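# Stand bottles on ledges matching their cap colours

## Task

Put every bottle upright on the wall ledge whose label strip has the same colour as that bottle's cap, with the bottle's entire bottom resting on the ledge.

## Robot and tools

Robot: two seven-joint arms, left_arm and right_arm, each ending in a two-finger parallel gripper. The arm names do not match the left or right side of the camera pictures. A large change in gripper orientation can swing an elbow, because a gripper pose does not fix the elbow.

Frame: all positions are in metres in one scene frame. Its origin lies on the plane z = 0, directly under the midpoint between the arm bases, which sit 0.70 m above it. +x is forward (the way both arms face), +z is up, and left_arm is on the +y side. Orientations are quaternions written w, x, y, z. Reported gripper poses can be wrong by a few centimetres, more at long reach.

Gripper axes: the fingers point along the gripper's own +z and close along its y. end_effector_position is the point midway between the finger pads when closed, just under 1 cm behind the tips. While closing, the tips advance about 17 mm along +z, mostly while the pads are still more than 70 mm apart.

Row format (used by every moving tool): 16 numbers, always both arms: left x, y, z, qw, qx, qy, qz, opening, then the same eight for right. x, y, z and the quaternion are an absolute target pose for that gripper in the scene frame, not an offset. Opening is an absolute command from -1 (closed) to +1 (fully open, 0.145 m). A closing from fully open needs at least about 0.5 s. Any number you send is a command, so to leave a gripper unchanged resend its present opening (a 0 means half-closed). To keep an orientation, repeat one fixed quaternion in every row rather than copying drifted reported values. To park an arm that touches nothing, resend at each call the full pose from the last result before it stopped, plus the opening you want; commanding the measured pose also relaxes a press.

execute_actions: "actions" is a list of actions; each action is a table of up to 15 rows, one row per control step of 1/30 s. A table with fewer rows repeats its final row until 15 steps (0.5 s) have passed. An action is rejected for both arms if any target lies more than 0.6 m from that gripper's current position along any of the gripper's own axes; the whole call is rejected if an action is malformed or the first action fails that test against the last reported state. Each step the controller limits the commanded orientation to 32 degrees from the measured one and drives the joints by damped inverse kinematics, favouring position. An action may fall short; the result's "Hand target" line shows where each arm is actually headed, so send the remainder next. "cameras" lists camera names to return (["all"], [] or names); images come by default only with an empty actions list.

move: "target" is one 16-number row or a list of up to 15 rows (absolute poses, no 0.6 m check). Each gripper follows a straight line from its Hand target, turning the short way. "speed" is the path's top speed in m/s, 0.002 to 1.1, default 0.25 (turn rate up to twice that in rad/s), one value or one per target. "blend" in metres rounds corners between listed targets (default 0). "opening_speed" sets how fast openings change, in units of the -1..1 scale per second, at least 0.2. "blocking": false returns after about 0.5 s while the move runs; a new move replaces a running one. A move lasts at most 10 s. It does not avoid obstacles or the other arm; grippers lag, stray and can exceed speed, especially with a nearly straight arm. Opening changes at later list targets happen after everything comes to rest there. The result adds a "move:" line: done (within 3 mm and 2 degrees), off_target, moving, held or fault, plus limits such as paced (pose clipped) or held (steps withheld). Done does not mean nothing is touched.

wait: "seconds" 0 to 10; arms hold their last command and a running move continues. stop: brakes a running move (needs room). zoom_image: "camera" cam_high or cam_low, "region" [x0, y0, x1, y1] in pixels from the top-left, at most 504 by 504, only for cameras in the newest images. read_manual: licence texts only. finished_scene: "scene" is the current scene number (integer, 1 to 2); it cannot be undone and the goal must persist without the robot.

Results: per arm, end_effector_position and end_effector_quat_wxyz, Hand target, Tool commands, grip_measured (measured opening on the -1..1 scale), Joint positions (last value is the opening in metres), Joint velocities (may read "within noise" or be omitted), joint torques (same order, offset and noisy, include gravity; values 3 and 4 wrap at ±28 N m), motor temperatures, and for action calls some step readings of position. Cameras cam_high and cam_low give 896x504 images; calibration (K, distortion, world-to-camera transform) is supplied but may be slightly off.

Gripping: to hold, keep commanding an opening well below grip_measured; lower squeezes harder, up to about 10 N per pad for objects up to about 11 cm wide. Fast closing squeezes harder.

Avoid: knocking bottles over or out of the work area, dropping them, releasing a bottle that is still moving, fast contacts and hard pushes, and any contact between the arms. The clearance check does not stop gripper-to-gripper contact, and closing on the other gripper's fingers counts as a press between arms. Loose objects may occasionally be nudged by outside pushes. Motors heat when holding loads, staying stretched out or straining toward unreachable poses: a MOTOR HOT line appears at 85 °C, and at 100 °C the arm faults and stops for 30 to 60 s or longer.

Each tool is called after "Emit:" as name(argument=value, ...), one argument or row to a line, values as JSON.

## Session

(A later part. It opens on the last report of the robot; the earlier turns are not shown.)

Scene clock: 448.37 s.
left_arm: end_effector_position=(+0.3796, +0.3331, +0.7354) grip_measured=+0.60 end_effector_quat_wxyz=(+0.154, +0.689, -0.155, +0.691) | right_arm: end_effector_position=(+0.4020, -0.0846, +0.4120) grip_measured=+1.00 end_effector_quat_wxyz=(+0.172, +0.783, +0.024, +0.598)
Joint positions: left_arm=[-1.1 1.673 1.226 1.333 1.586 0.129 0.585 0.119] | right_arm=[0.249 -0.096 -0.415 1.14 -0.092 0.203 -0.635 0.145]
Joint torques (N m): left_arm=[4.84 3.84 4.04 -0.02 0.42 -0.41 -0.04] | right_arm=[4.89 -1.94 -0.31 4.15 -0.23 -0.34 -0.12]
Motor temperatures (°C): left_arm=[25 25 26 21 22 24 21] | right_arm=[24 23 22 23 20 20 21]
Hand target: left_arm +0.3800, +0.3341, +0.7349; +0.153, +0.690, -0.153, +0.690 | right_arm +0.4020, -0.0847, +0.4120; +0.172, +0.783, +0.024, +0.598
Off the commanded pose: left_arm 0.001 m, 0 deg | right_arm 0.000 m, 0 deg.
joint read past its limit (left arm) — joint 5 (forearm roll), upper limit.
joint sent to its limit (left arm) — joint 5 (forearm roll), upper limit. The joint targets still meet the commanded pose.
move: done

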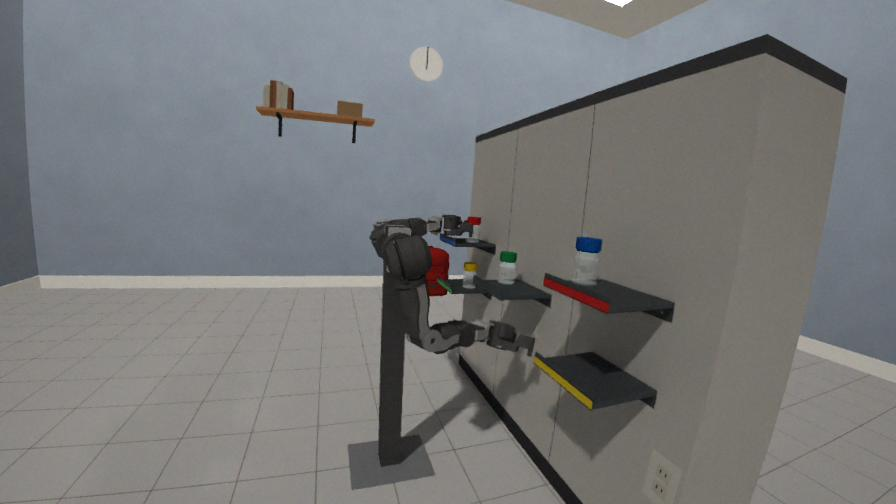

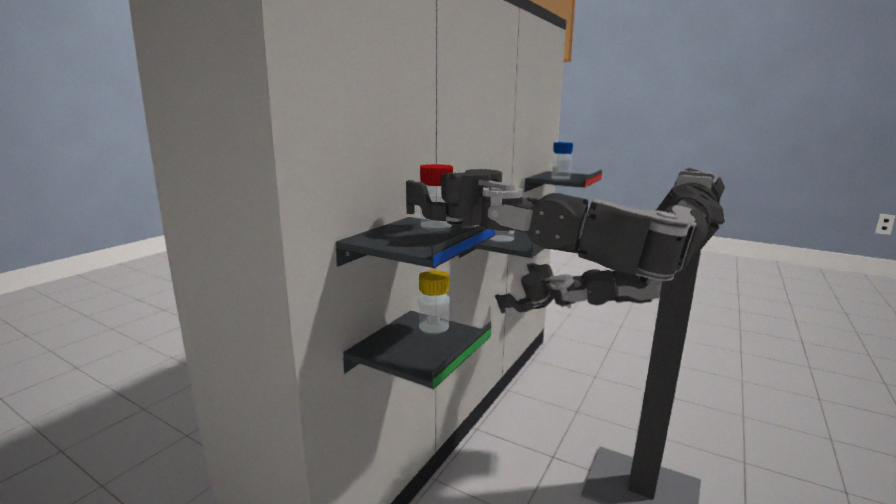

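Emit:
move(
  target=[
    [0.38,0.334,0.735,0.153,0.69,-0.153,0.69,-0.5,0.402,-0.0846,0.412,0.172,0.783,0.024,0.598,1],
  ],
  opening_speed=0.8,
  cameras=["all"],
)

Emit:
zoom_image(
  camera="cam_high",
  region=[410, 190, 530, 260],
)

Emit:
zoom_image(
  camera="cam_low",
  region=[380, 120, 600, 270],
)

Scene clock: 462.40 s.
left_arm: end_effector_position=(+0.3802, +0.3347, +0.7351) grip_measured=-0.24 end_effector_quat_wxyz=(+0.151, +0.690, -0.152, +0.691) | right_arm: end_effector_position=(+0.4020, -0.0846, +0.4120) grip_measured=+1.00 end_effector_quat_wxyz=(+0.172, +0.783, +0.024, +0.598)
Joint positions: left_arm=[-1.1 1.673 1.226 1.331 1.585 0.13 0.578 0.058] | right_arm=[0.249 -0.096 -0.415 1.14 -0.092 0.203 -0.635 0.145]
Joint torques (N m): left_arm=[4.89 3.84 4.08 0.35 0.44 -0.47 0.15] | right_arm=[4.92 -2.07 -0.35 4.16 -0.25 -0.35 -0.11]
Hand target: left_arm +0.3800, +0.3340, +0.7350; +0.153, +0.690, -0.153, +0.690 | right_arm +0.4020, -0.0847, +0.4120; +0.172, +0.783, +0.024, +0.598
Off the commanded pose: left_arm 0.001 m, 0 deg | right_arm 0.000 m, 0 deg.
joint sent to its limit (left arm) — joint 5 (forearm roll), upper limit. The joint targets still meet the commanded pose.
move: done

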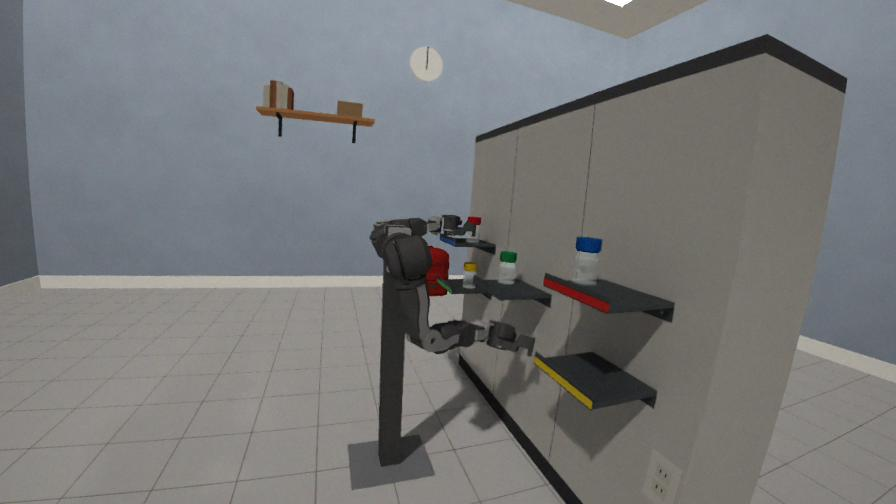

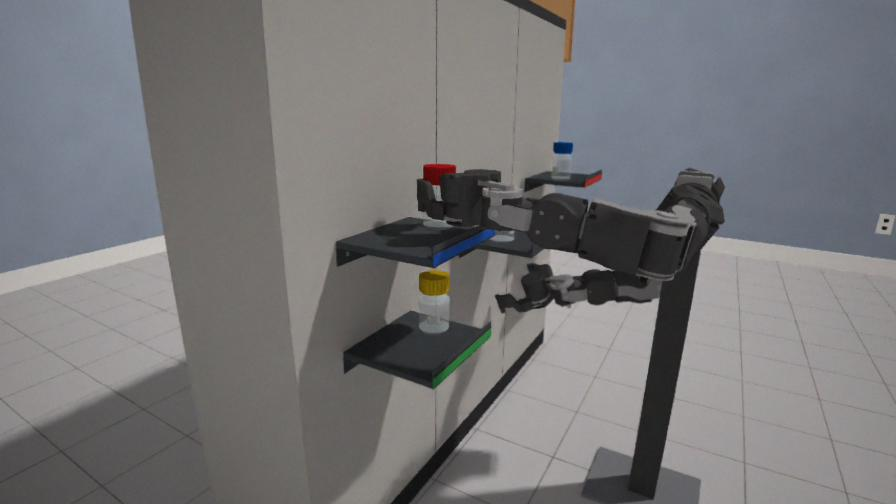

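Scaled by 4.200 from the camera's 896x504 image, which has a finer 1280x720 frame.

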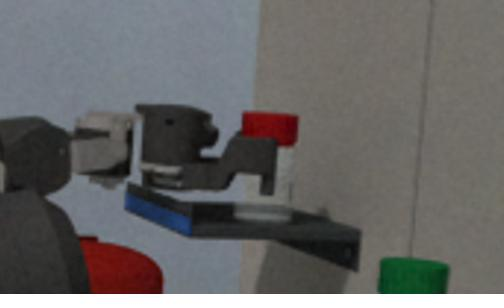

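Scaled by 2.291 from the camera's 896x504 image, which has a finer 1280x720 frame.

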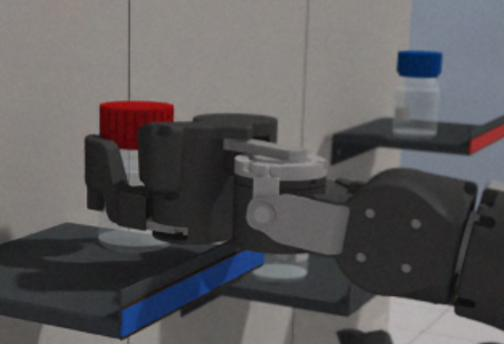

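Emit:
move(
  target=[
    [0.38,0.334,0.785,0.153,0.69,-0.153,0.69,-0.5,0.402,-0.0846,0.412,0.172,0.783,0.024,0.598,1],
    [0.37,0.365,0.785,0.153,0.69,-0.153,0.69,-0.5,0.402,-0.0846,0.412,0.172,0.783,0.024,0.598,1],
  ],
  speed=0.12,
  cameras=["all"],
)

Scene clock: 486.80 s.
left_arm: end_effector_position=(+0.3708, +0.3665, +0.7810) grip_measured=-0.24 end_effector_quat_wxyz=(+0.151, +0.696, -0.150, +0.686) | right_arm: end_effector_position=(+0.4020, -0.0846, +0.4120) grip_measured=+1.00 end_effector_quat_wxyz=(+0.172, +0.783, +0.024, +0.598)
Joint positions: left_arm=[-0.956 1.722 1.271 1.127 1.511 0.329 0.745 0.058] | right_arm=[0.249 -0.096 -0.415 1.14 -0.092 0.203 -0.635 0.145]
Joint torques (N m): left_arm=[6.61 5.37 3.67 0.47 0.57 -0.58 0.22] | right_arm=[4.79 -2.02 -0.32 4.14 -0.24 -0.36 -0.11]
Hand target: left_arm +0.3700, +0.3650, +0.7849; +0.153, +0.690, -0.153, +0.690 | right_arm +0.4020, -0.0847, +0.4120; +0.172, +0.783, +0.024, +0.598
Off the commanded pose: left_arm 0.004 m, 1 deg | right_arm 0.000 m, 0 deg.
move: off_target (left_arm)

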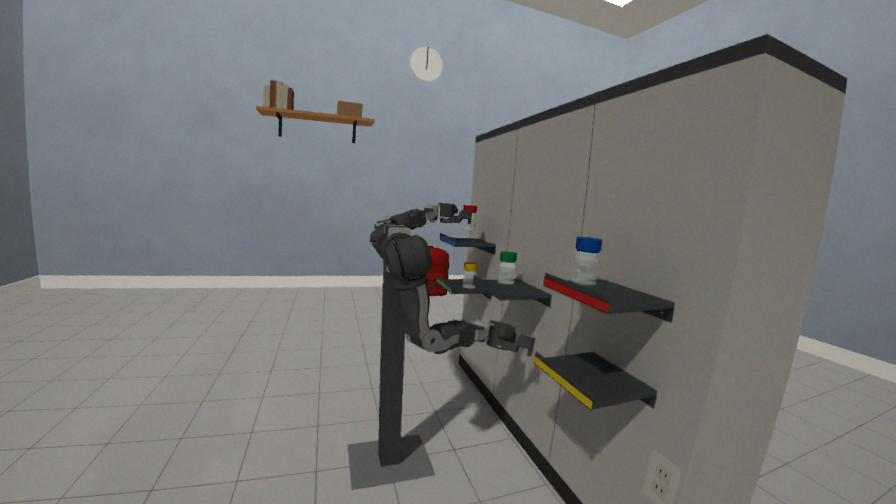

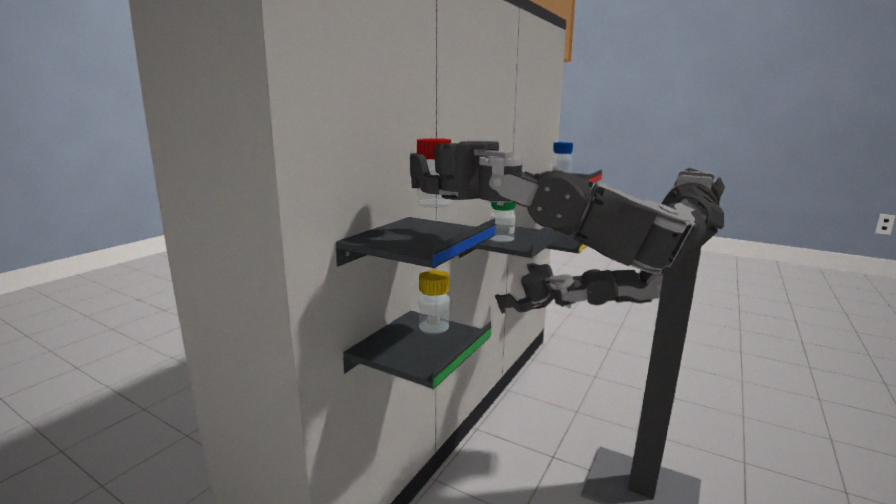

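Emit:
move(
  target=[
    [0.37,0.365,0.735,0.153,0.69,-0.153,0.69,-0.5,0.402,-0.0846,0.412,0.172,0.783,0.024,0.598,1],
  ],
  speed=0.05,
  cameras=["all"],
)

Emit:
zoom_image(
  camera="cam_high",
  region=[410, 190, 530, 260],
)

Emit:
zoom_image(
  camera="cam_low",
  region=[380, 120, 600, 270],
)

Scene clock: 495.27 s.
left_arm: end_effector_position=(+0.3700, +0.3637, +0.7355) grip_measured=-0.24 end_effector_quat_wxyz=(+0.155, +0.691, -0.156, +0.689) | right_arm: end_effector_position=(+0.4020, -0.0846, +0.4120) grip_measured=+1.00 end_effector_quat_wxyz=(+0.172, +0.783, +0.024, +0.598)
Joint positions: left_arm=[-1.119 1.659 1.26 1.199 1.553 0.147 0.733 0.058] | right_arm=[0.249 -0.096 -0.415 1.14 -0.092 0.203 -0.635 0.145]
Joint torques (N m): left_arm=[4.87 3.47 3.03 0.54 0.6 -0.65 -0.07] | right_arm=[4.81 -1.99 -0.27 4.21 -0.27 -0.33 -0.12]
Hand target: left_arm +0.3700, +0.3649, +0.7350; +0.153, +0.690, -0.153, +0.690 | right_arm +0.4020, -0.0847, +0.4120; +0.172, +0.783, +0.024, +0.598
Off the commanded pose: left_arm 0.001 m, 0 deg | right_arm 0.000 m, 0 deg.
move: done

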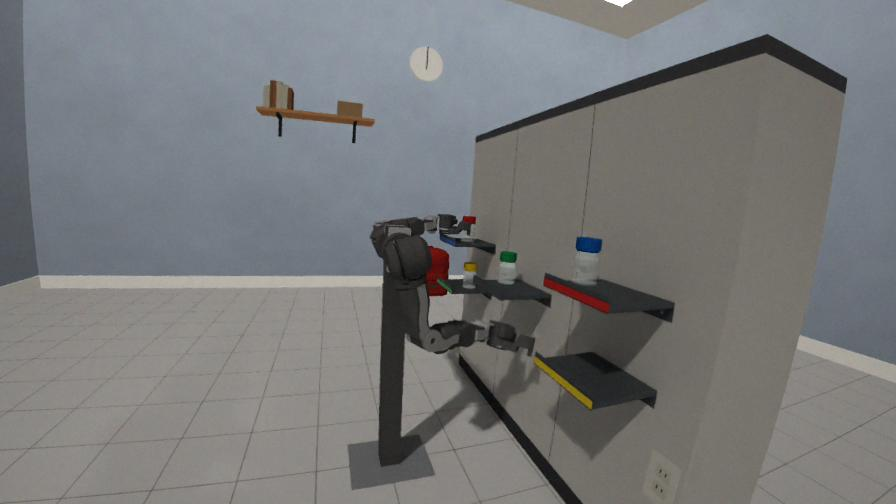

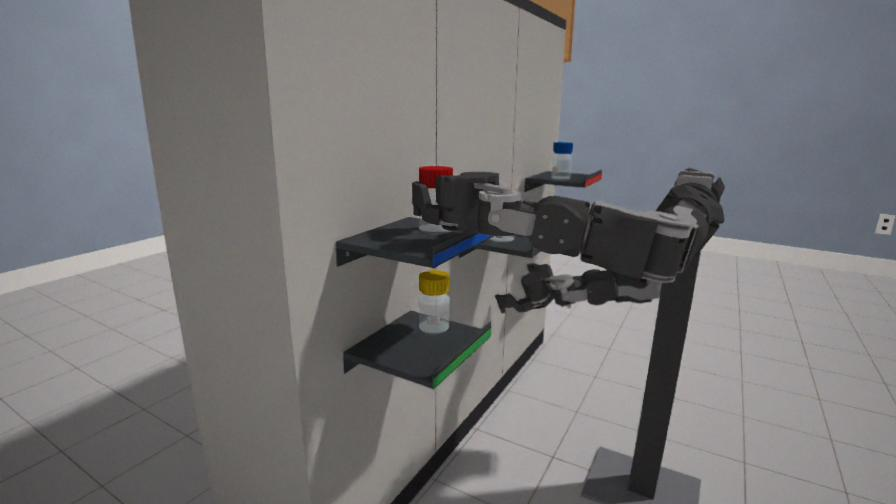

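Scaled by 4.200 from the camera's 896x504 image, which has a finer 1280x720 frame.

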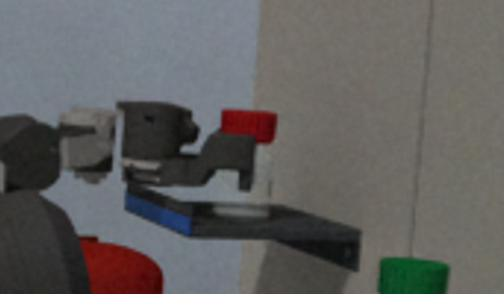

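Scaled by 2.291 from the camera's 896x504 image, which has a finer 1280x720 frame.

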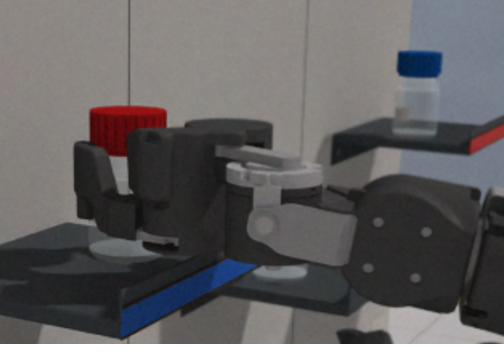

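Emit:
move(
  target=[
    [0.37,0.365,0.735,0.153,0.69,-0.153,0.69,0.5,0.402,-0.0846,0.412,0.172,0.783,0.024,0.598,1],
    [0.27,0.412,0.745,0.153,0.69,-0.153,0.69,0.5,0.402,-0.0846,0.412,0.172,0.783,0.024,0.598,1],
  ],
  speed=0.15,
  opening_speed=1,
  cameras=["all"],
)

Emit:
zoom_image(
  camera="cam_low",
  region=[330, 120, 610, 390],
)

Scene clock: 504.77 s.
left_arm: end_effector_position=(+0.2699, +0.4134, +0.7452) grip_measured=+0.50 end_effector_quat_wxyz=(+0.151, +0.689, -0.150, +0.692) | right_arm: end_effector_position=(+0.4020, -0.0846, +0.4120) grip_measured=+1.00 end_effector_quat_wxyz=(+0.172, +0.783, +0.024, +0.598)
Joint positions: left_arm=[-1.029 1.326 1.466 1.255 1.31 0.355 1.029 0.112] | right_arm=[0.249 -0.096 -0.415 1.14 -0.092 0.203 -0.635 0.145]
Joint torques (N m): left_arm=[1.99 5.45 3.11 1.48 0.46 -0.2 0.23] | right_arm=[4.84 -1.89 -0.34 4.11 -0.23 -0.32 -0.11]
Hand target: left_arm +0.2700, +0.4120, +0.7449; +0.153, +0.690, -0.153, +0.690 | right_arm +0.4020, -0.0847, +0.4120; +0.172, +0.783, +0.024, +0.598
Off the commanded pose: left_arm 0.001 m, 0 deg | right_arm 0.000 m, 0 deg.
move: done

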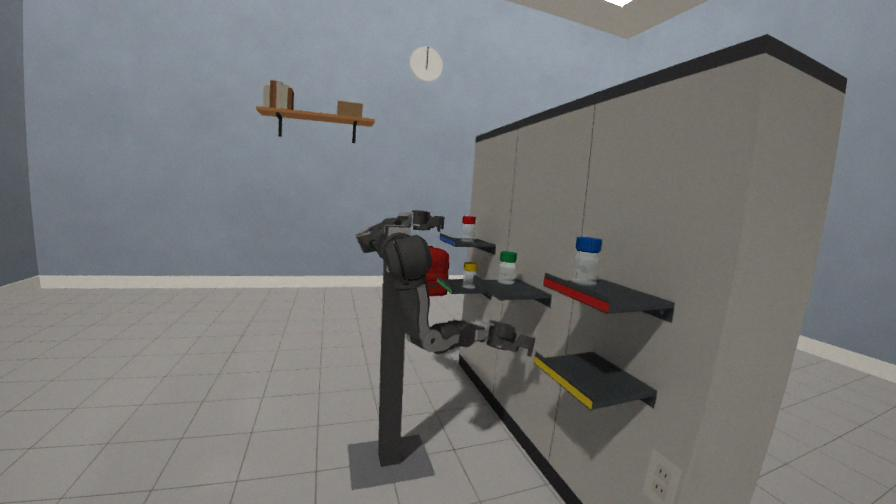

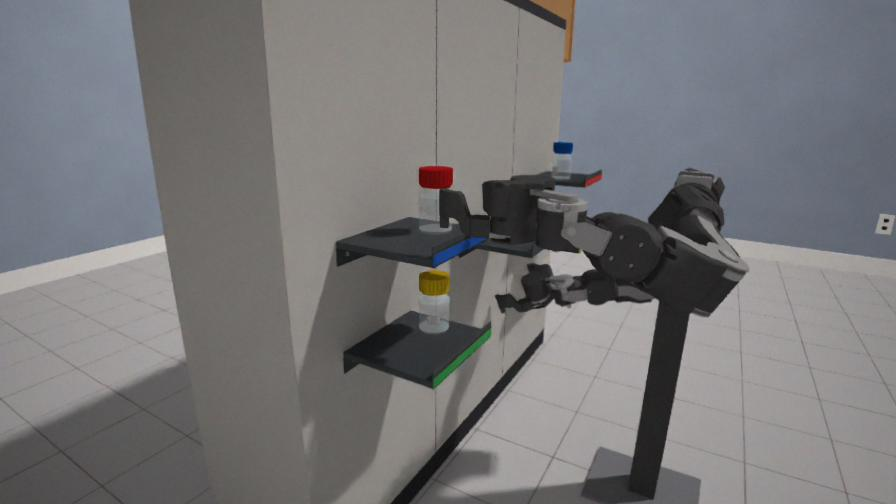

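Scaled by 1.800 from the camera's 896x504 image, which has a finer 1280x720 frame.

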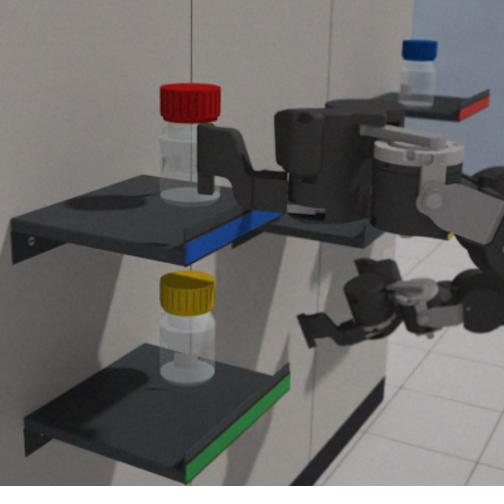

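Emit:
move(
  target=[
    [0.26,0.38,0.765,0.271,0.653,-0.271,0.653,-0.5,0.402,-0.0846,0.412,0.172,0.783,0.024,0.598,1],
    [0.27,0.24,0.765,0.271,0.653,-0.271,0.653,-0.5,0.402,-0.0846,0.412,0.172,0.783,0.024,0.598,1],
    [0.3,0.125,0.66,0.271,0.653,-0.271,0.653,0.5,0.402,-0.0846,0.412,0.172,0.783,0.024,0.598,1],
  ],
  blend=0.02,
  cameras=["all"],
)

Emit:
zoom_image(
  camera="cam_high",
  region=[420, 210, 560, 310],
)

Emit:
zoom_image(
  camera="cam_low",
  region=[420, 150, 620, 290],
)

Scene clock: 530.53 s.
left_arm: end_effector_position=(+0.2997, +0.1247, +0.6608) grip_measured=+0.50 end_effector_quat_wxyz=(+0.272, +0.652, -0.272, +0.653) | right_arm: end_effector_position=(+0.4020, -0.0846, +0.4120) grip_measured=+1.00 end_effector_quat_wxyz=(+0.172, +0.783, +0.024, +0.598)
Joint positions: left_arm=[-1.265 1.661 1.05 2.15 1.474 -0.196 0.119 0.112] | right_arm=[0.249 -0.096 -0.415 1.14 -0.092 0.203 -0.635 0.145]
Joint torques (N m): left_arm=[4.1 1.83 2.45 0.9 0.15 -0.69 -0.06] | right_arm=[4.73 -2.12 -0.31 4.12 -0.25 -0.35 -0.11]
Hand target: left_arm +0.3000, +0.1250, +0.6600; +0.271, +0.653, -0.271, +0.653 | right_arm +0.4020, -0.0847, +0.4120; +0.172, +0.783, +0.024, +0.598
Off the commanded pose: left_arm 0.001 m, 0 deg | right_arm 0.000 m, 0 deg.
move: done

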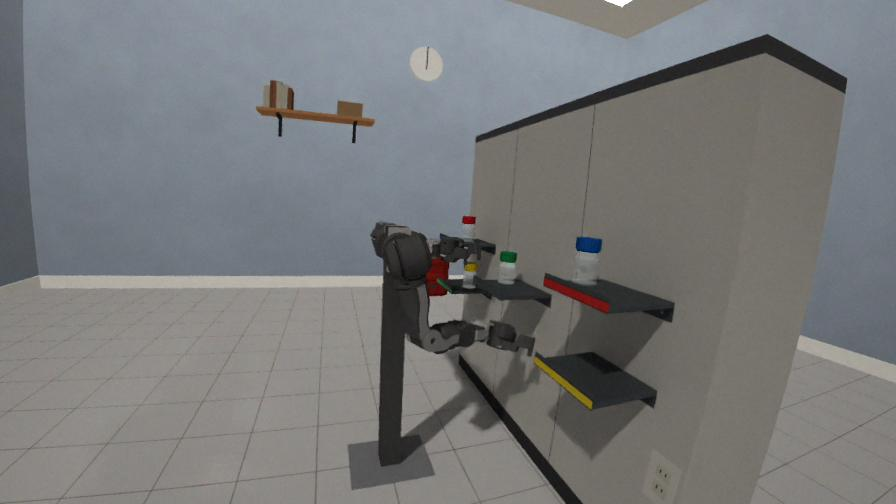

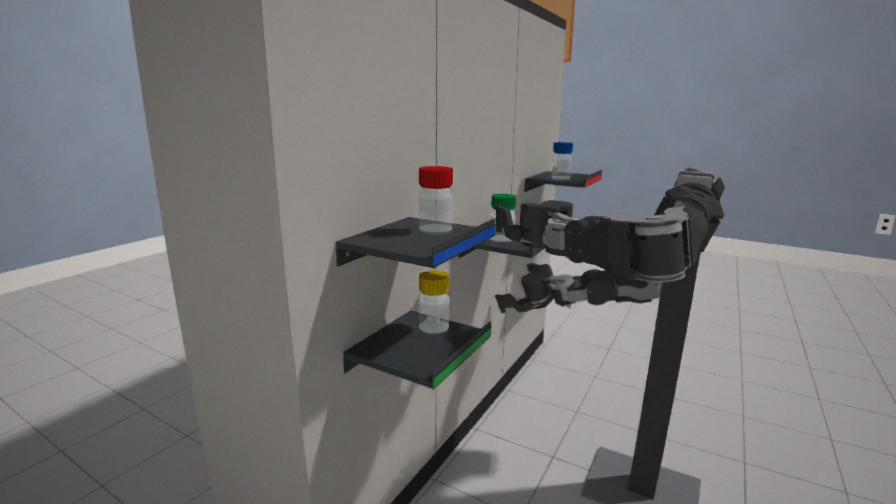

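Scaled by 3.600 from the camera's 896x504 image, which has a finer 1280x720 frame.

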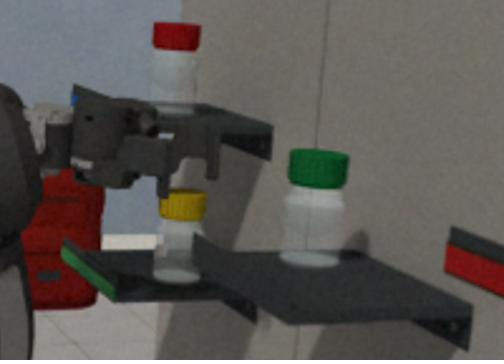

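Scaled by 2.520 from the camera's 896x504 image, which has a finer 1280x720 frame.

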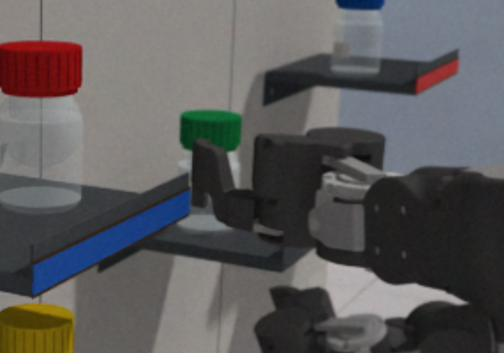

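Emit:
move(
  target=[
    [0.371,0.054,0.64,0.271,0.653,-0.271,0.653,0.5,0.402,-0.0846,0.412,0.172,0.783,0.024,0.598,1],
  ],
  speed=0.1,
  cameras=["all"],
)

Emit:
zoom_image(
  camera="cam_high",
  region=[420, 210, 560, 310],
)

Emit:
zoom_image(
  camera="cam_low",
  region=[420, 150, 620, 290],
)

Scene clock: 538.13 s.
left_arm: end_effector_position=(+0.3466, +0.0810, +0.6465) grip_measured=+0.50 end_effector_quat_wxyz=(+0.263, +0.675, -0.285, +0.627) | right_arm: end_effector_position=(+0.4020, -0.0846, +0.4120) grip_measured=+1.00 end_effector_quat_wxyz=(+0.172, +0.783, +0.024, +0.598)
Joint positions: left_arm=[-1.407 2.01 1.182 1.976 1.541 -0.173 -0.037 0.112] | right_arm=[0.249 -0.096 -0.415 1.14 -0.092 0.203 -0.635 0.145]
Joint torques (N m): left_arm=[6.13 0.96 3.71 0.21 0.18 -0.53 0.24] | right_arm=[4.89 -1.96 -0.31 4.18 -0.23 -0.34 -0.12]
Hand target: left_arm +0.3463, +0.0804, +0.6460; +0.265, +0.676, -0.286, +0.625 | right_arm +0.4020, -0.0847, +0.4120; +0.172, +0.783, +0.024, +0.598
Off the commanded pose: left_arm 0.037 m, 4 deg | right_arm 0.000 m, 0 deg.
joint sent to its limit (left arm) — joint 1 (shoulder pitch), lower limit; joint 2 (shoulder roll), upper limit. The joint targets are off in position and orientation.
move: off_target (left_arm)

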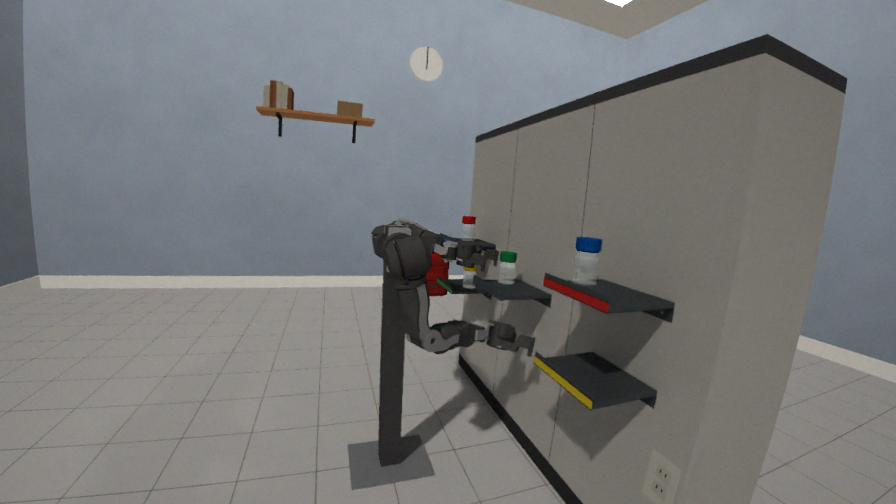

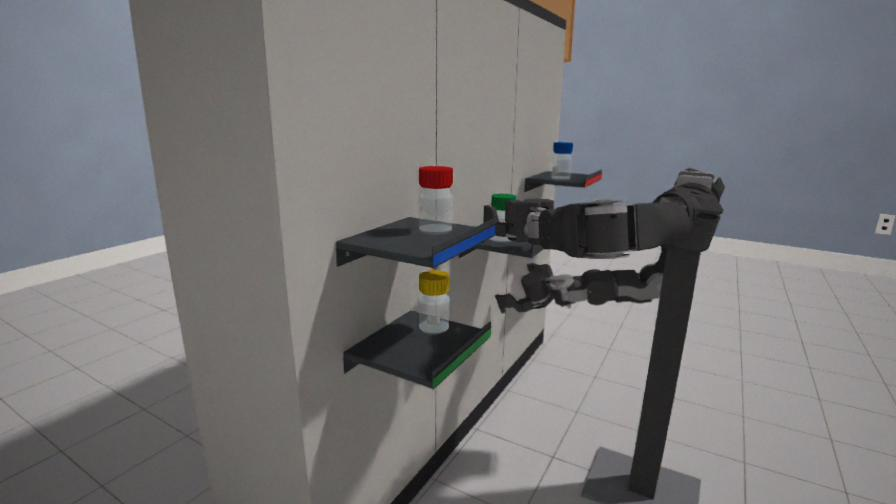

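Scaled by 3.600 from the camera's 896x504 image, which has a finer 1280x720 frame.

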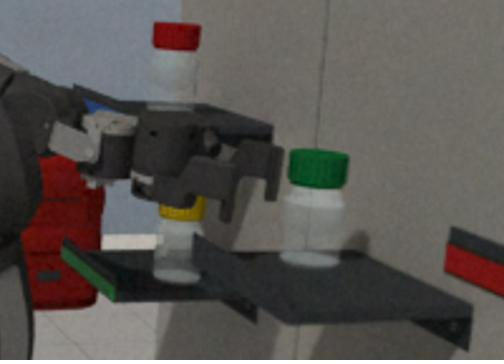

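Scaled by 2.520 from the camera's 896x504 image, which has a finer 1280x720 frame.

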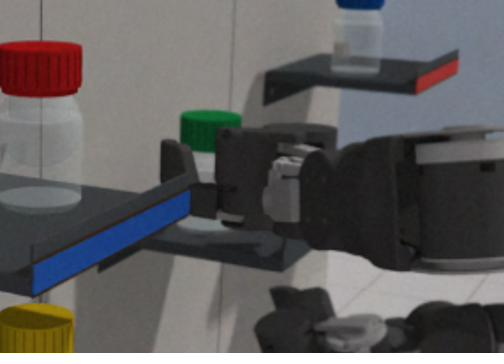

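Emit:
move(
  target=[
    [0.31,0.1,0.66,0.271,0.653,-0.271,0.653,0.5,0.402,-0.0846,0.412,0.172,0.783,0.024,0.598,1],
    [0.32,0.058,0.655,0.0923,0.701,-0.0923,0.701,0.5,0.402,-0.0846,0.412,0.172,0.783,0.024,0.598,1],
  ],
  speed=0.15,
  cameras=["all"],
)

Emit:
zoom_image(
  camera="cam_high",
  region=[420, 210, 560, 310],
)

Emit:
zoom_image(
  camera="cam_low",
  region=[420, 150, 620, 290],
)

Scene clock: 554.03 s.
left_arm: end_effector_position=(+0.3189, +0.0606, +0.6559) grip_measured=+0.50 end_effector_quat_wxyz=(+0.243, +0.699, -0.252, +0.624) | right_arm: end_effector_position=(+0.4020, -0.0846, +0.4120) grip_measured=+1.00 end_effector_quat_wxyz=(+0.172, +0.783, +0.024, +0.598)
Joint positions: left_arm=[-1.407 2.011 1.249 2.196 1.584 -0.091 -0.334 0.112] | right_arm=[0.249 -0.096 -0.415 1.14 -0.092 0.203 -0.635 0.145]
Joint torques (N m): left_arm=[5.47 0.7 3.38 0.23 0.03 -0.53 0.25] | right_arm=[4.84 -2.04 -0.27 4.12 -0.24 -0.36 -0.09]
Hand target: left_arm +0.3186, +0.0602, +0.6554; +0.244, +0.700, -0.253, +0.622 | right_arm +0.4020, -0.0847, +0.4120; +0.172, +0.783, +0.024, +0.598
Off the commanded pose: left_arm 0.003 m, 27 deg | right_arm 0.000 m, 0 deg.
joint read past its limit (left arm) — joint 2 (shoulder roll), upper limit.
joint sent to its limit (left arm) — joint 1 (shoulder pitch), lower limit; joint 2 (shoulder roll), upper limit; joint 5 (forearm roll), upper limit. The joint targets are off in orientation, not in position.
move: off_target (left_arm)

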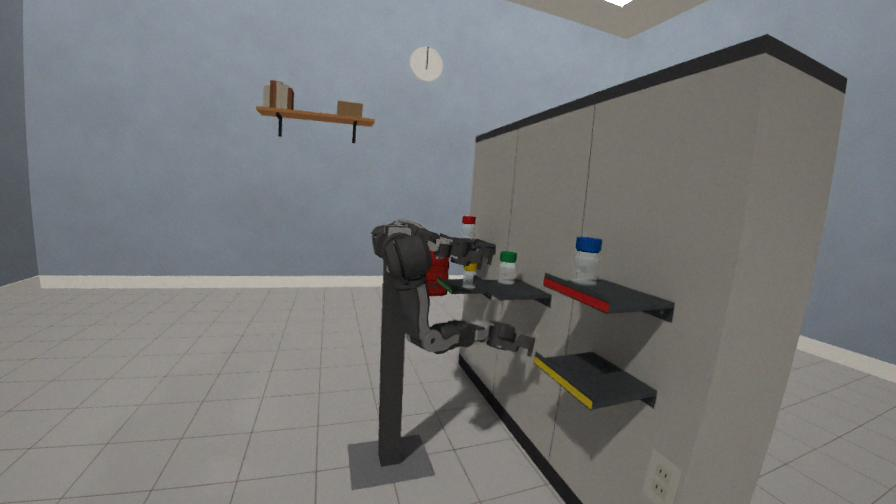

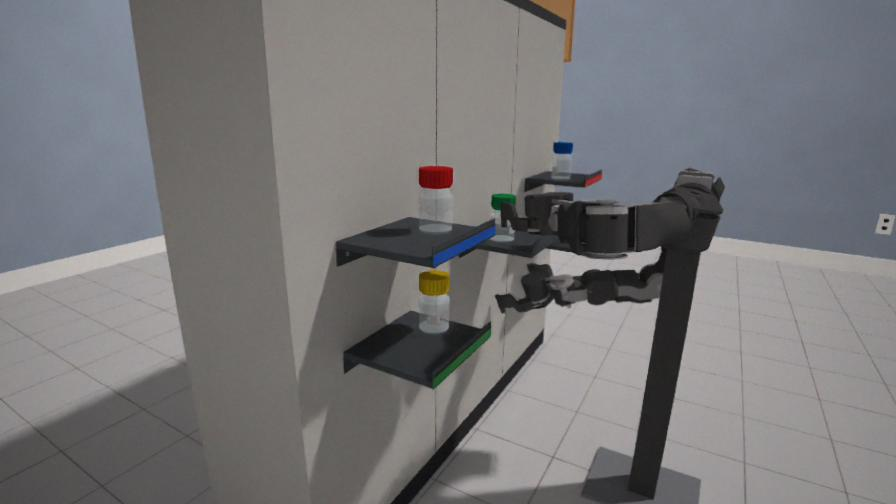

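Scaled by 3.600 from the camera's 896x504 image, which has a finer 1280x720 frame.

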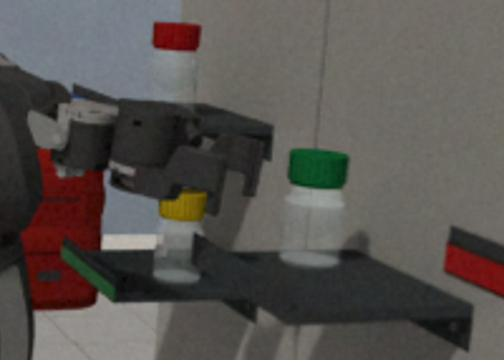

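Scaled by 2.520 from the camera's 896x504 image, which has a finer 1280x720 frame.

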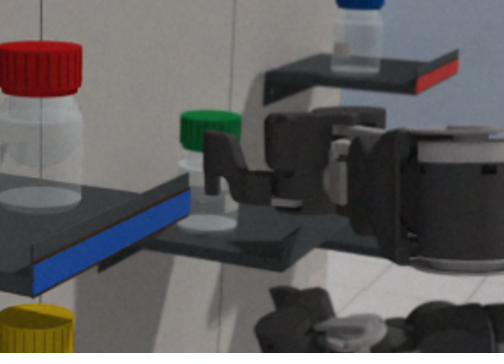

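Emit:
move(
  target=[
    [0.29,0.14,0.68,0.271,0.653,-0.271,0.653,-1,0.402,-0.0846,0.412,0.172,0.783,0.024,0.598,1],
    [0.32,0.2,0.65,0.271,0.653,-0.271,0.653,-1,0.402,-0.0846,0.412,0.172,0.783,0.024,0.598,1],
    [0.35,0.205,0.5,0.153,0.69,-0.153,0.69,-1,0.402,-0.0846,0.412,0.172,0.783,0.024,0.598,1],
    [0.3554,0.15,0.38,-0.04,-0.585,0.68,-0.44,-1,0.402,-0.0846,0.412,0.172,0.783,0.024,0.598,1],
  ],
  speed=0.2,
  cameras=[],
)

Emit:
move(
  target=[
    [0.37,0.205,0.55,-0.144,0.719,-0.102,0.665,-1,0.402,-0.0846,0.412,0.172,0.783,0.024,0.598,1],
  ],
  cameras=["all"],
)

Scene clock: 581.60 s.
left_arm: end_effector_position=(+0.3056, +0.1905, +0.4466) grip_measured=-1.00 end_effector_quat_wxyz=(+0.020, -0.616, +0.674, -0.408) | right_arm: end_effector_position=(+0.4020, -0.0846, +0.4120) grip_measured=+1.00 end_effector_quat_wxyz=(+0.172, +0.783, +0.024, +0.598)
Joint positions: left_arm=[-1.407 2.011 0.61 1.7 0.496 -0.184 0.026 0] | right_arm=[0.249 -0.096 -0.415 1.14 -0.092 0.203 -0.635 0.145]
Joint torques (N m): left_arm=[5.74 1.07 2.14 0.81 0.14 -0.26 -0.02] | right_arm=[4.73 -1.96 -0.35 4.18 -0.26 -0.37 -0.11]
Hand target: left_arm +0.3038, +0.1906, +0.4447; +0.018, -0.617, +0.675, -0.404 | right_arm +0.4020, -0.0847, +0.4120; +0.172, +0.783, +0.024, +0.598
Off the commanded pose: left_arm 0.092 m, 9 deg | right_arm 0.000 m, 0 deg.
joint read past its limit (left arm) — joint 2 (shoulder roll), upper limit.
joint sent to its limit (left arm) — joint 1 (shoulder pitch), lower limit; joint 2 (shoulder roll), upper limit. The joint targets are off in position and orientation.
move: off_target (left_arm)
No camera images: "cameras" was empty.

Scene clock: 584.67 s.
left_arm: end_effector_position=(+0.3698, +0.2053, +0.5507) grip_measured=-1.00 end_effector_quat_wxyz=(-0.066, +0.761, -0.173, +0.622) | right_arm: end_effector_position=(+0.4020, -0.0846, +0.4120) grip_measured=+1.00 end_effector_quat_wxyz=(+0.172, +0.783, +0.024, +0.598)
Joint positions: left_arm=[-1.407 2.011 0.783 1.927 1.278 -0.242 -0.72 0] | right_arm=[0.249 -0.096 -0.415 1.14 -0.092 0.203 -0.635 0.145]
Joint torques (N m): left_arm=[5.92 0.88 3.06 1.11 -0.08 -0.57 -0.18] | right_arm=[4.81 -1.99 -0.27 4.21 -0.26 -0.36 -0.11]
Hand target: left_arm +0.3695, +0.2055, +0.5505; -0.066, +0.761, -0.170, +0.622 | right_arm +0.4020, -0.0847, +0.4120; +0.172, +0.783, +0.024, +0.598
Off the commanded pose: left_arm 0.001 m, 14 deg | right_arm 0.000 m, 0 deg.
joint read past its limit (left arm) — joint 2 (shoulder roll), upper limit.
joint sent to its limit (left arm) — joint 1 (shoulder pitch), lower limit; joint 2 (shoulder roll), upper limit. The joint targets are off in orientation, not in position.
move: off_target (left_arm)

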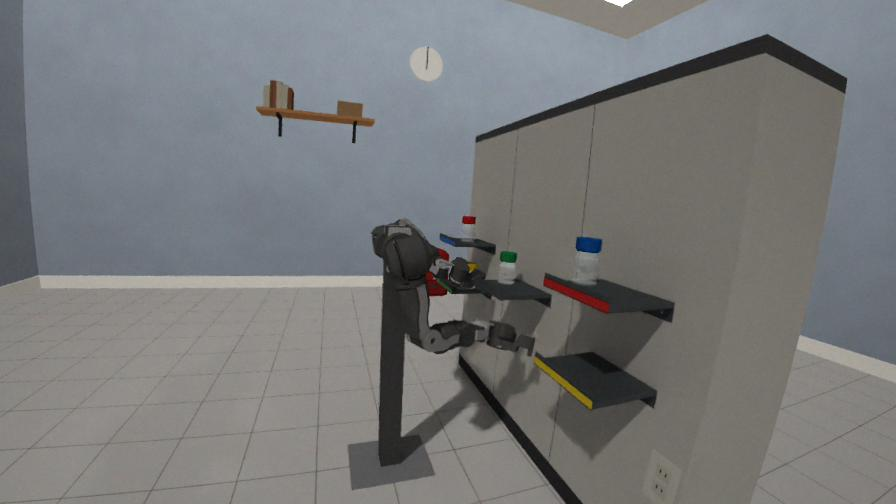

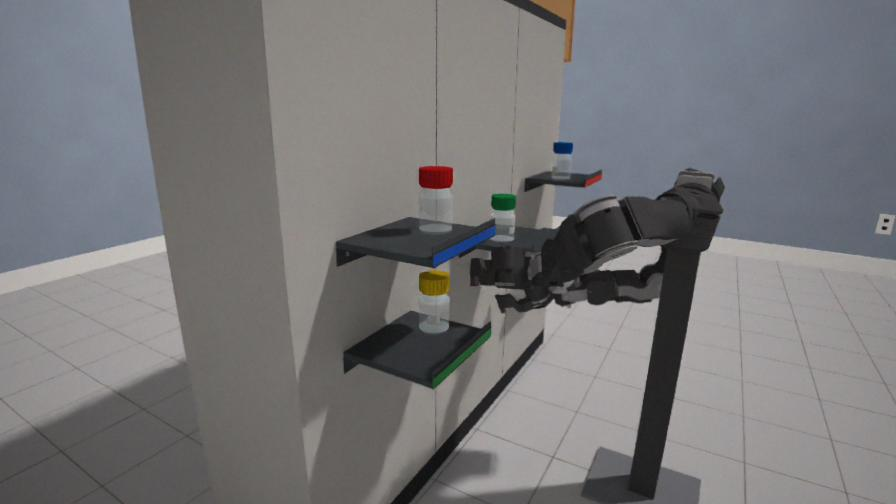

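Emit:
move(
  target=[
    [0.33,0.205,0.5,-0.183,0.683,0.183,0.683,-1,0.402,-0.0846,0.412,0.172,0.783,0.024,0.598,1],
    [0.32,0.205,0.48,0.062,0.58,0.406,0.705,-1,0.402,-0.0846,0.412,0.172,0.783,0.024,0.598,1],
  ],
  cameras=["all"],
)

Scene clock: 597.57 s.
left_arm: end_effector_position=(+0.3205, +0.2051, +0.4831) grip_measured=-1.00 end_effector_quat_wxyz=(+0.086, +0.829, -0.071, +0.547) | right_arm: end_effector_position=(+0.4020, -0.0846, +0.4120) grip_measured=+1.00 end_effector_quat_wxyz=(+0.172, +0.783, +0.024, +0.598)
Joint positions: left_arm=[-1.407 2.011 0.499 1.939 1.584 -0.576 -0.461 0] | right_arm=[0.249 -0.096 -0.415 1.14 -0.092 0.203 -0.635 0.145]
Joint torques (N m): left_arm=[5.13 0.96 1.42 0.88 -0.03 -0.56 0.29] | right_arm=[4.87 -1.99 -0.42 4.08 -0.23 -0.33 -0.11]
Hand target: left_arm +0.3192, +0.2055, +0.4810; +0.086, +0.831, -0.072, +0.544 | right_arm +0.4020, -0.0847, +0.4120; +0.172, +0.783, +0.024, +0.598
Off the commanded pose: left_arm 0.003 m, 65 deg; orientation clipped | right_arm 0.000 m, 0 deg.
joint read past its limit (left arm) — joint 2 (shoulder roll), upper limit.
joint sent to its limit (left arm) — joint 1 (shoulder pitch), lower limit; joint 2 (shoulder roll), upper limit; joint 5 (forearm roll), upper limit. The joint targets are off in orientation, not in position.
move: off_target (left_arm); limits=paced

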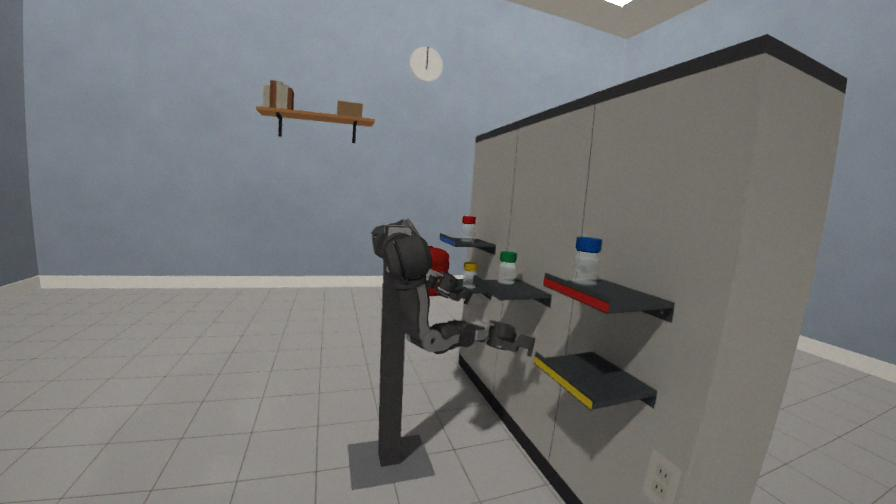

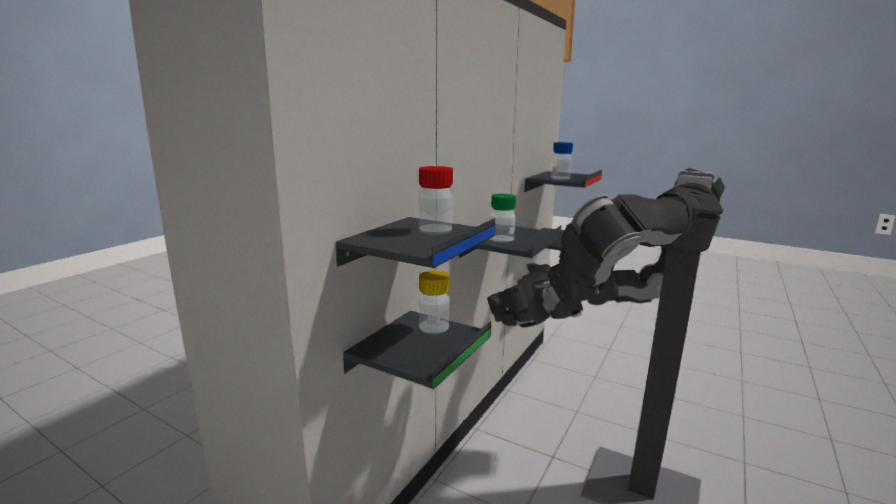

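Emit:
move(
  target=[
    [0.27,0.25,0.35,0,0.85,0,0.527,-1,0.402,-0.0846,0.412,0.172,0.783,0.024,0.598,1],
    [0.265,0.25,0.22,0,0.924,0,0.383,-1,0.402,-0.0846,0.412,0.172,0.783,0.024,0.598,1],
  ],
  speed=0.15,
  cameras=["cam_low"],
)

Scene clock: 616.40 s.
left_arm: end_effector_position=(+0.2151, +0.2791, +0.3637) grip_measured=-1.00 end_effector_quat_wxyz=(+0.041, +0.950, -0.203, +0.234) | right_arm: end_effector_position=(+0.4020, -0.0846, +0.4120) grip_measured=+1.00 end_effector_quat_wxyz=(+0.172, +0.783, +0.024, +0.598)
Joint positions: left_arm=[-1.407 2.008 0.179 1.724 1.584 -0.155 -0.109 0] | right_arm=[0.249 -0.096 -0.415 1.14 -0.092 0.203 -0.635 0.145]
Joint torques (N m): left_arm=[4.31 0.86 0.57 0.4 0.13 -0.26 0.27] | right_arm=[4.84 -2.02 -0.25 4.05 -0.24 -0.34 -0.11]
Hand target: left_arm +0.2128, +0.2796, +0.3625; +0.043, +0.951, -0.202, +0.230 | right_arm +0.4020, -0.0847, +0.4120; +0.172, +0.783, +0.024, +0.598
Off the commanded pose: left_arm 0.155 m, 29 deg | right_arm 0.000 m, 0 deg.
joint sent to its limit (left arm) — joint 1 (shoulder pitch), lower limit; joint 5 (forearm roll), upper limit. The joint targets are off in position and orientation.
move: off_target (left_arm); limits=paced
Images, in order (width x height): cam_low 896x504.

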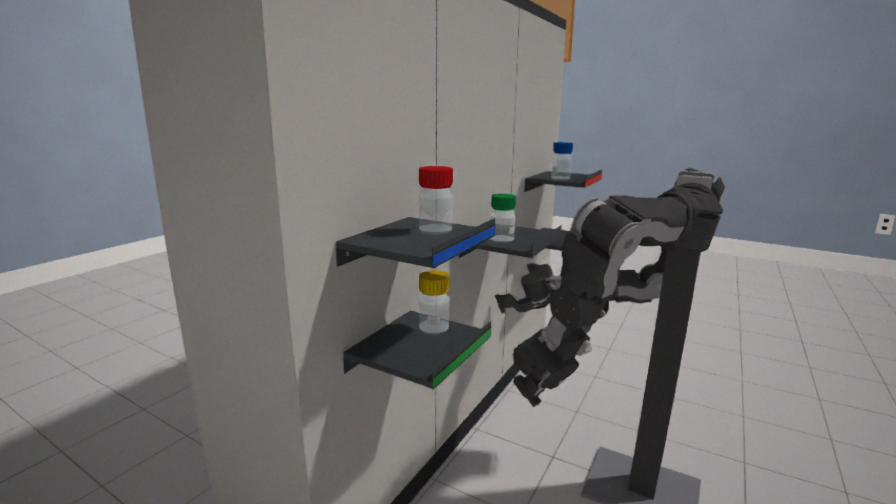

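Emit:
move(
  target=[
    [0.18,0.45,0.42,0,0.924,0,0.383,-1,0.402,-0.0846,0.412,0.172,0.783,0.024,0.598,1],
    [0.1,0.5,0.35,0,0.924,0,0.383,-1,0.402,-0.0846,0.412,0.172,0.783,0.024,0.598,1],
    [0.1,0.4,0.25,0,0.924,0,0.383,-1,0.402,-0.0846,0.412,0.172,0.783,0.024,0.598,1],
  ],
  speed=0.2,
  cameras=["cam_low"],
)

Scene clock: 631.87 s.
left_arm: end_effector_position=(+0.0990, +0.4003, +0.2500) grip_measured=-1.00 end_effector_quat_wxyz=(+0.001, +0.925, -0.001, +0.381) | right_arm: end_effector_position=(+0.4020, -0.0846, +0.4120) grip_measured=+1.00 end_effector_quat_wxyz=(+0.172, +0.783, +0.024, +0.598)
Joint positions: left_arm=[-0.314 0.898 -0.828 0.646 1.36 -0.601 0.437 0] | right_arm=[0.249 -0.096 -0.415 1.14 -0.092 0.203 -0.635 0.145]
Joint torques (N m): left_arm=[0.01 6.55 0.5 -0.13 0.22 -0.5 0.02] | right_arm=[4.84 -2.02 -0.27 4.21 -0.25 -0.35 -0.13]
Hand target: left_arm +0.1000, +0.4001, +0.2500; +0.000, +0.924, +0.000, +0.383 | right_arm +0.4020, -0.0847, +0.4120; +0.172, +0.783, +0.024, +0.598
Off the commanded pose: left_arm 0.001 m, 0 deg | right_arm 0.000 m, 0 deg.
move: done
Images, in order (width x height): cam_low 896x504.

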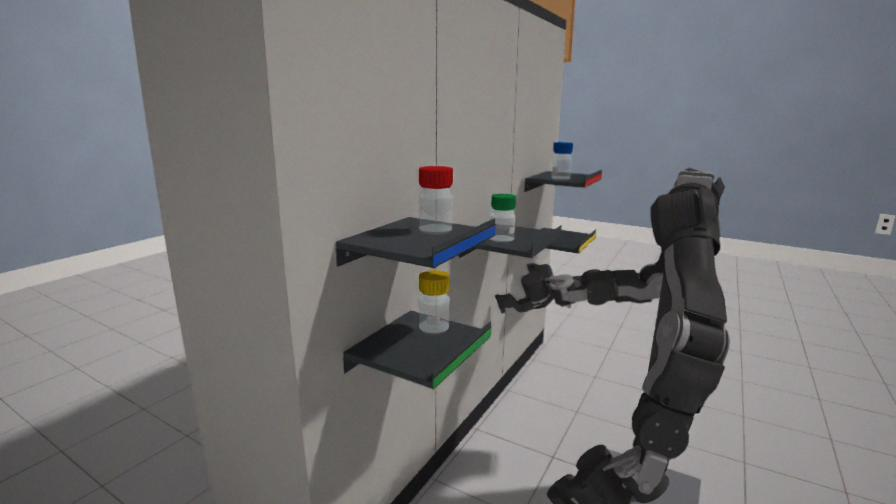

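Emit:
move(
  target=[
    [0.22,0.3,0.28,0,0.924,0,0.383,-1,0.402,-0.0846,0.412,0.172,0.783,0.024,0.598,1],
    [0.3554,0.1334,0.3763,-0.04,-0.585,0.68,-0.44,-1,0.402,-0.0846,0.412,0.172,0.783,0.024,0.598,1],
  ],
  speed=0.2,
  cameras=["cam_low"],
)

Scene clock: 645.87 s.
left_arm: end_effector_position=(+0.3572, +0.1333, +0.3785) grip_measured=-1.00 end_effector_quat_wxyz=(-0.038, -0.586, +0.677, -0.444) | right_arm: end_effector_position=(+0.4020, -0.0846, +0.4120) grip_measured=+1.00 end_effector_quat_wxyz=(+0.172, +0.783, +0.024, +0.598)
Joint positions: left_arm=[0.806 0.794 -1.392 1.148 0.186 -0.292 0.348 0] | right_arm=[0.249 -0.096 -0.415 1.14 -0.092 0.203 -0.635 0.145]
Joint torques (N m): left_arm=[7.95 2.44 1.8 1.44 0.26 -0.43 0] | right_arm=[4.84 -2.04 -0.29 4.18 -0.24 -0.32 -0.11]
Hand target: left_arm +0.3555, +0.1334, +0.3764; -0.040, -0.585, +0.680, -0.440 | right_arm +0.4020, -0.0847, +0.4120; +0.172, +0.783, +0.024, +0.598
Off the commanded pose: left_arm 0.003 m, 1 deg | right_arm 0.000 m, 0 deg.
move: done
Images, in order (width x height): cam_low 896x504.

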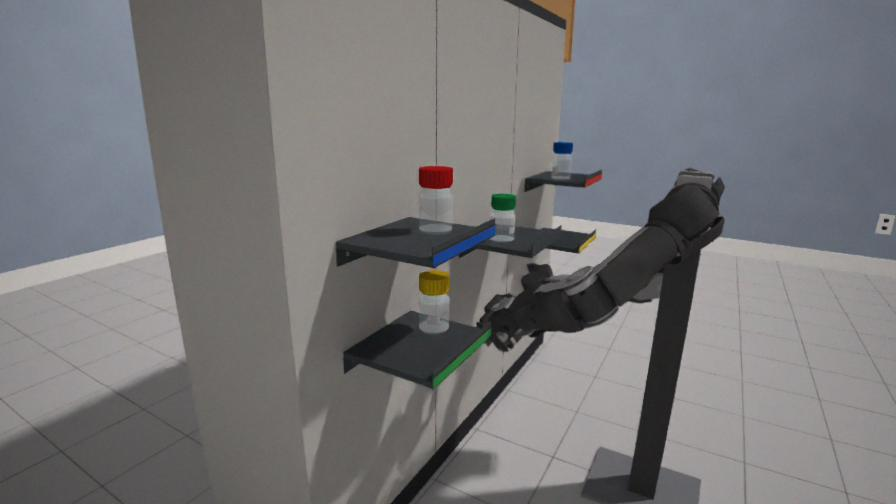

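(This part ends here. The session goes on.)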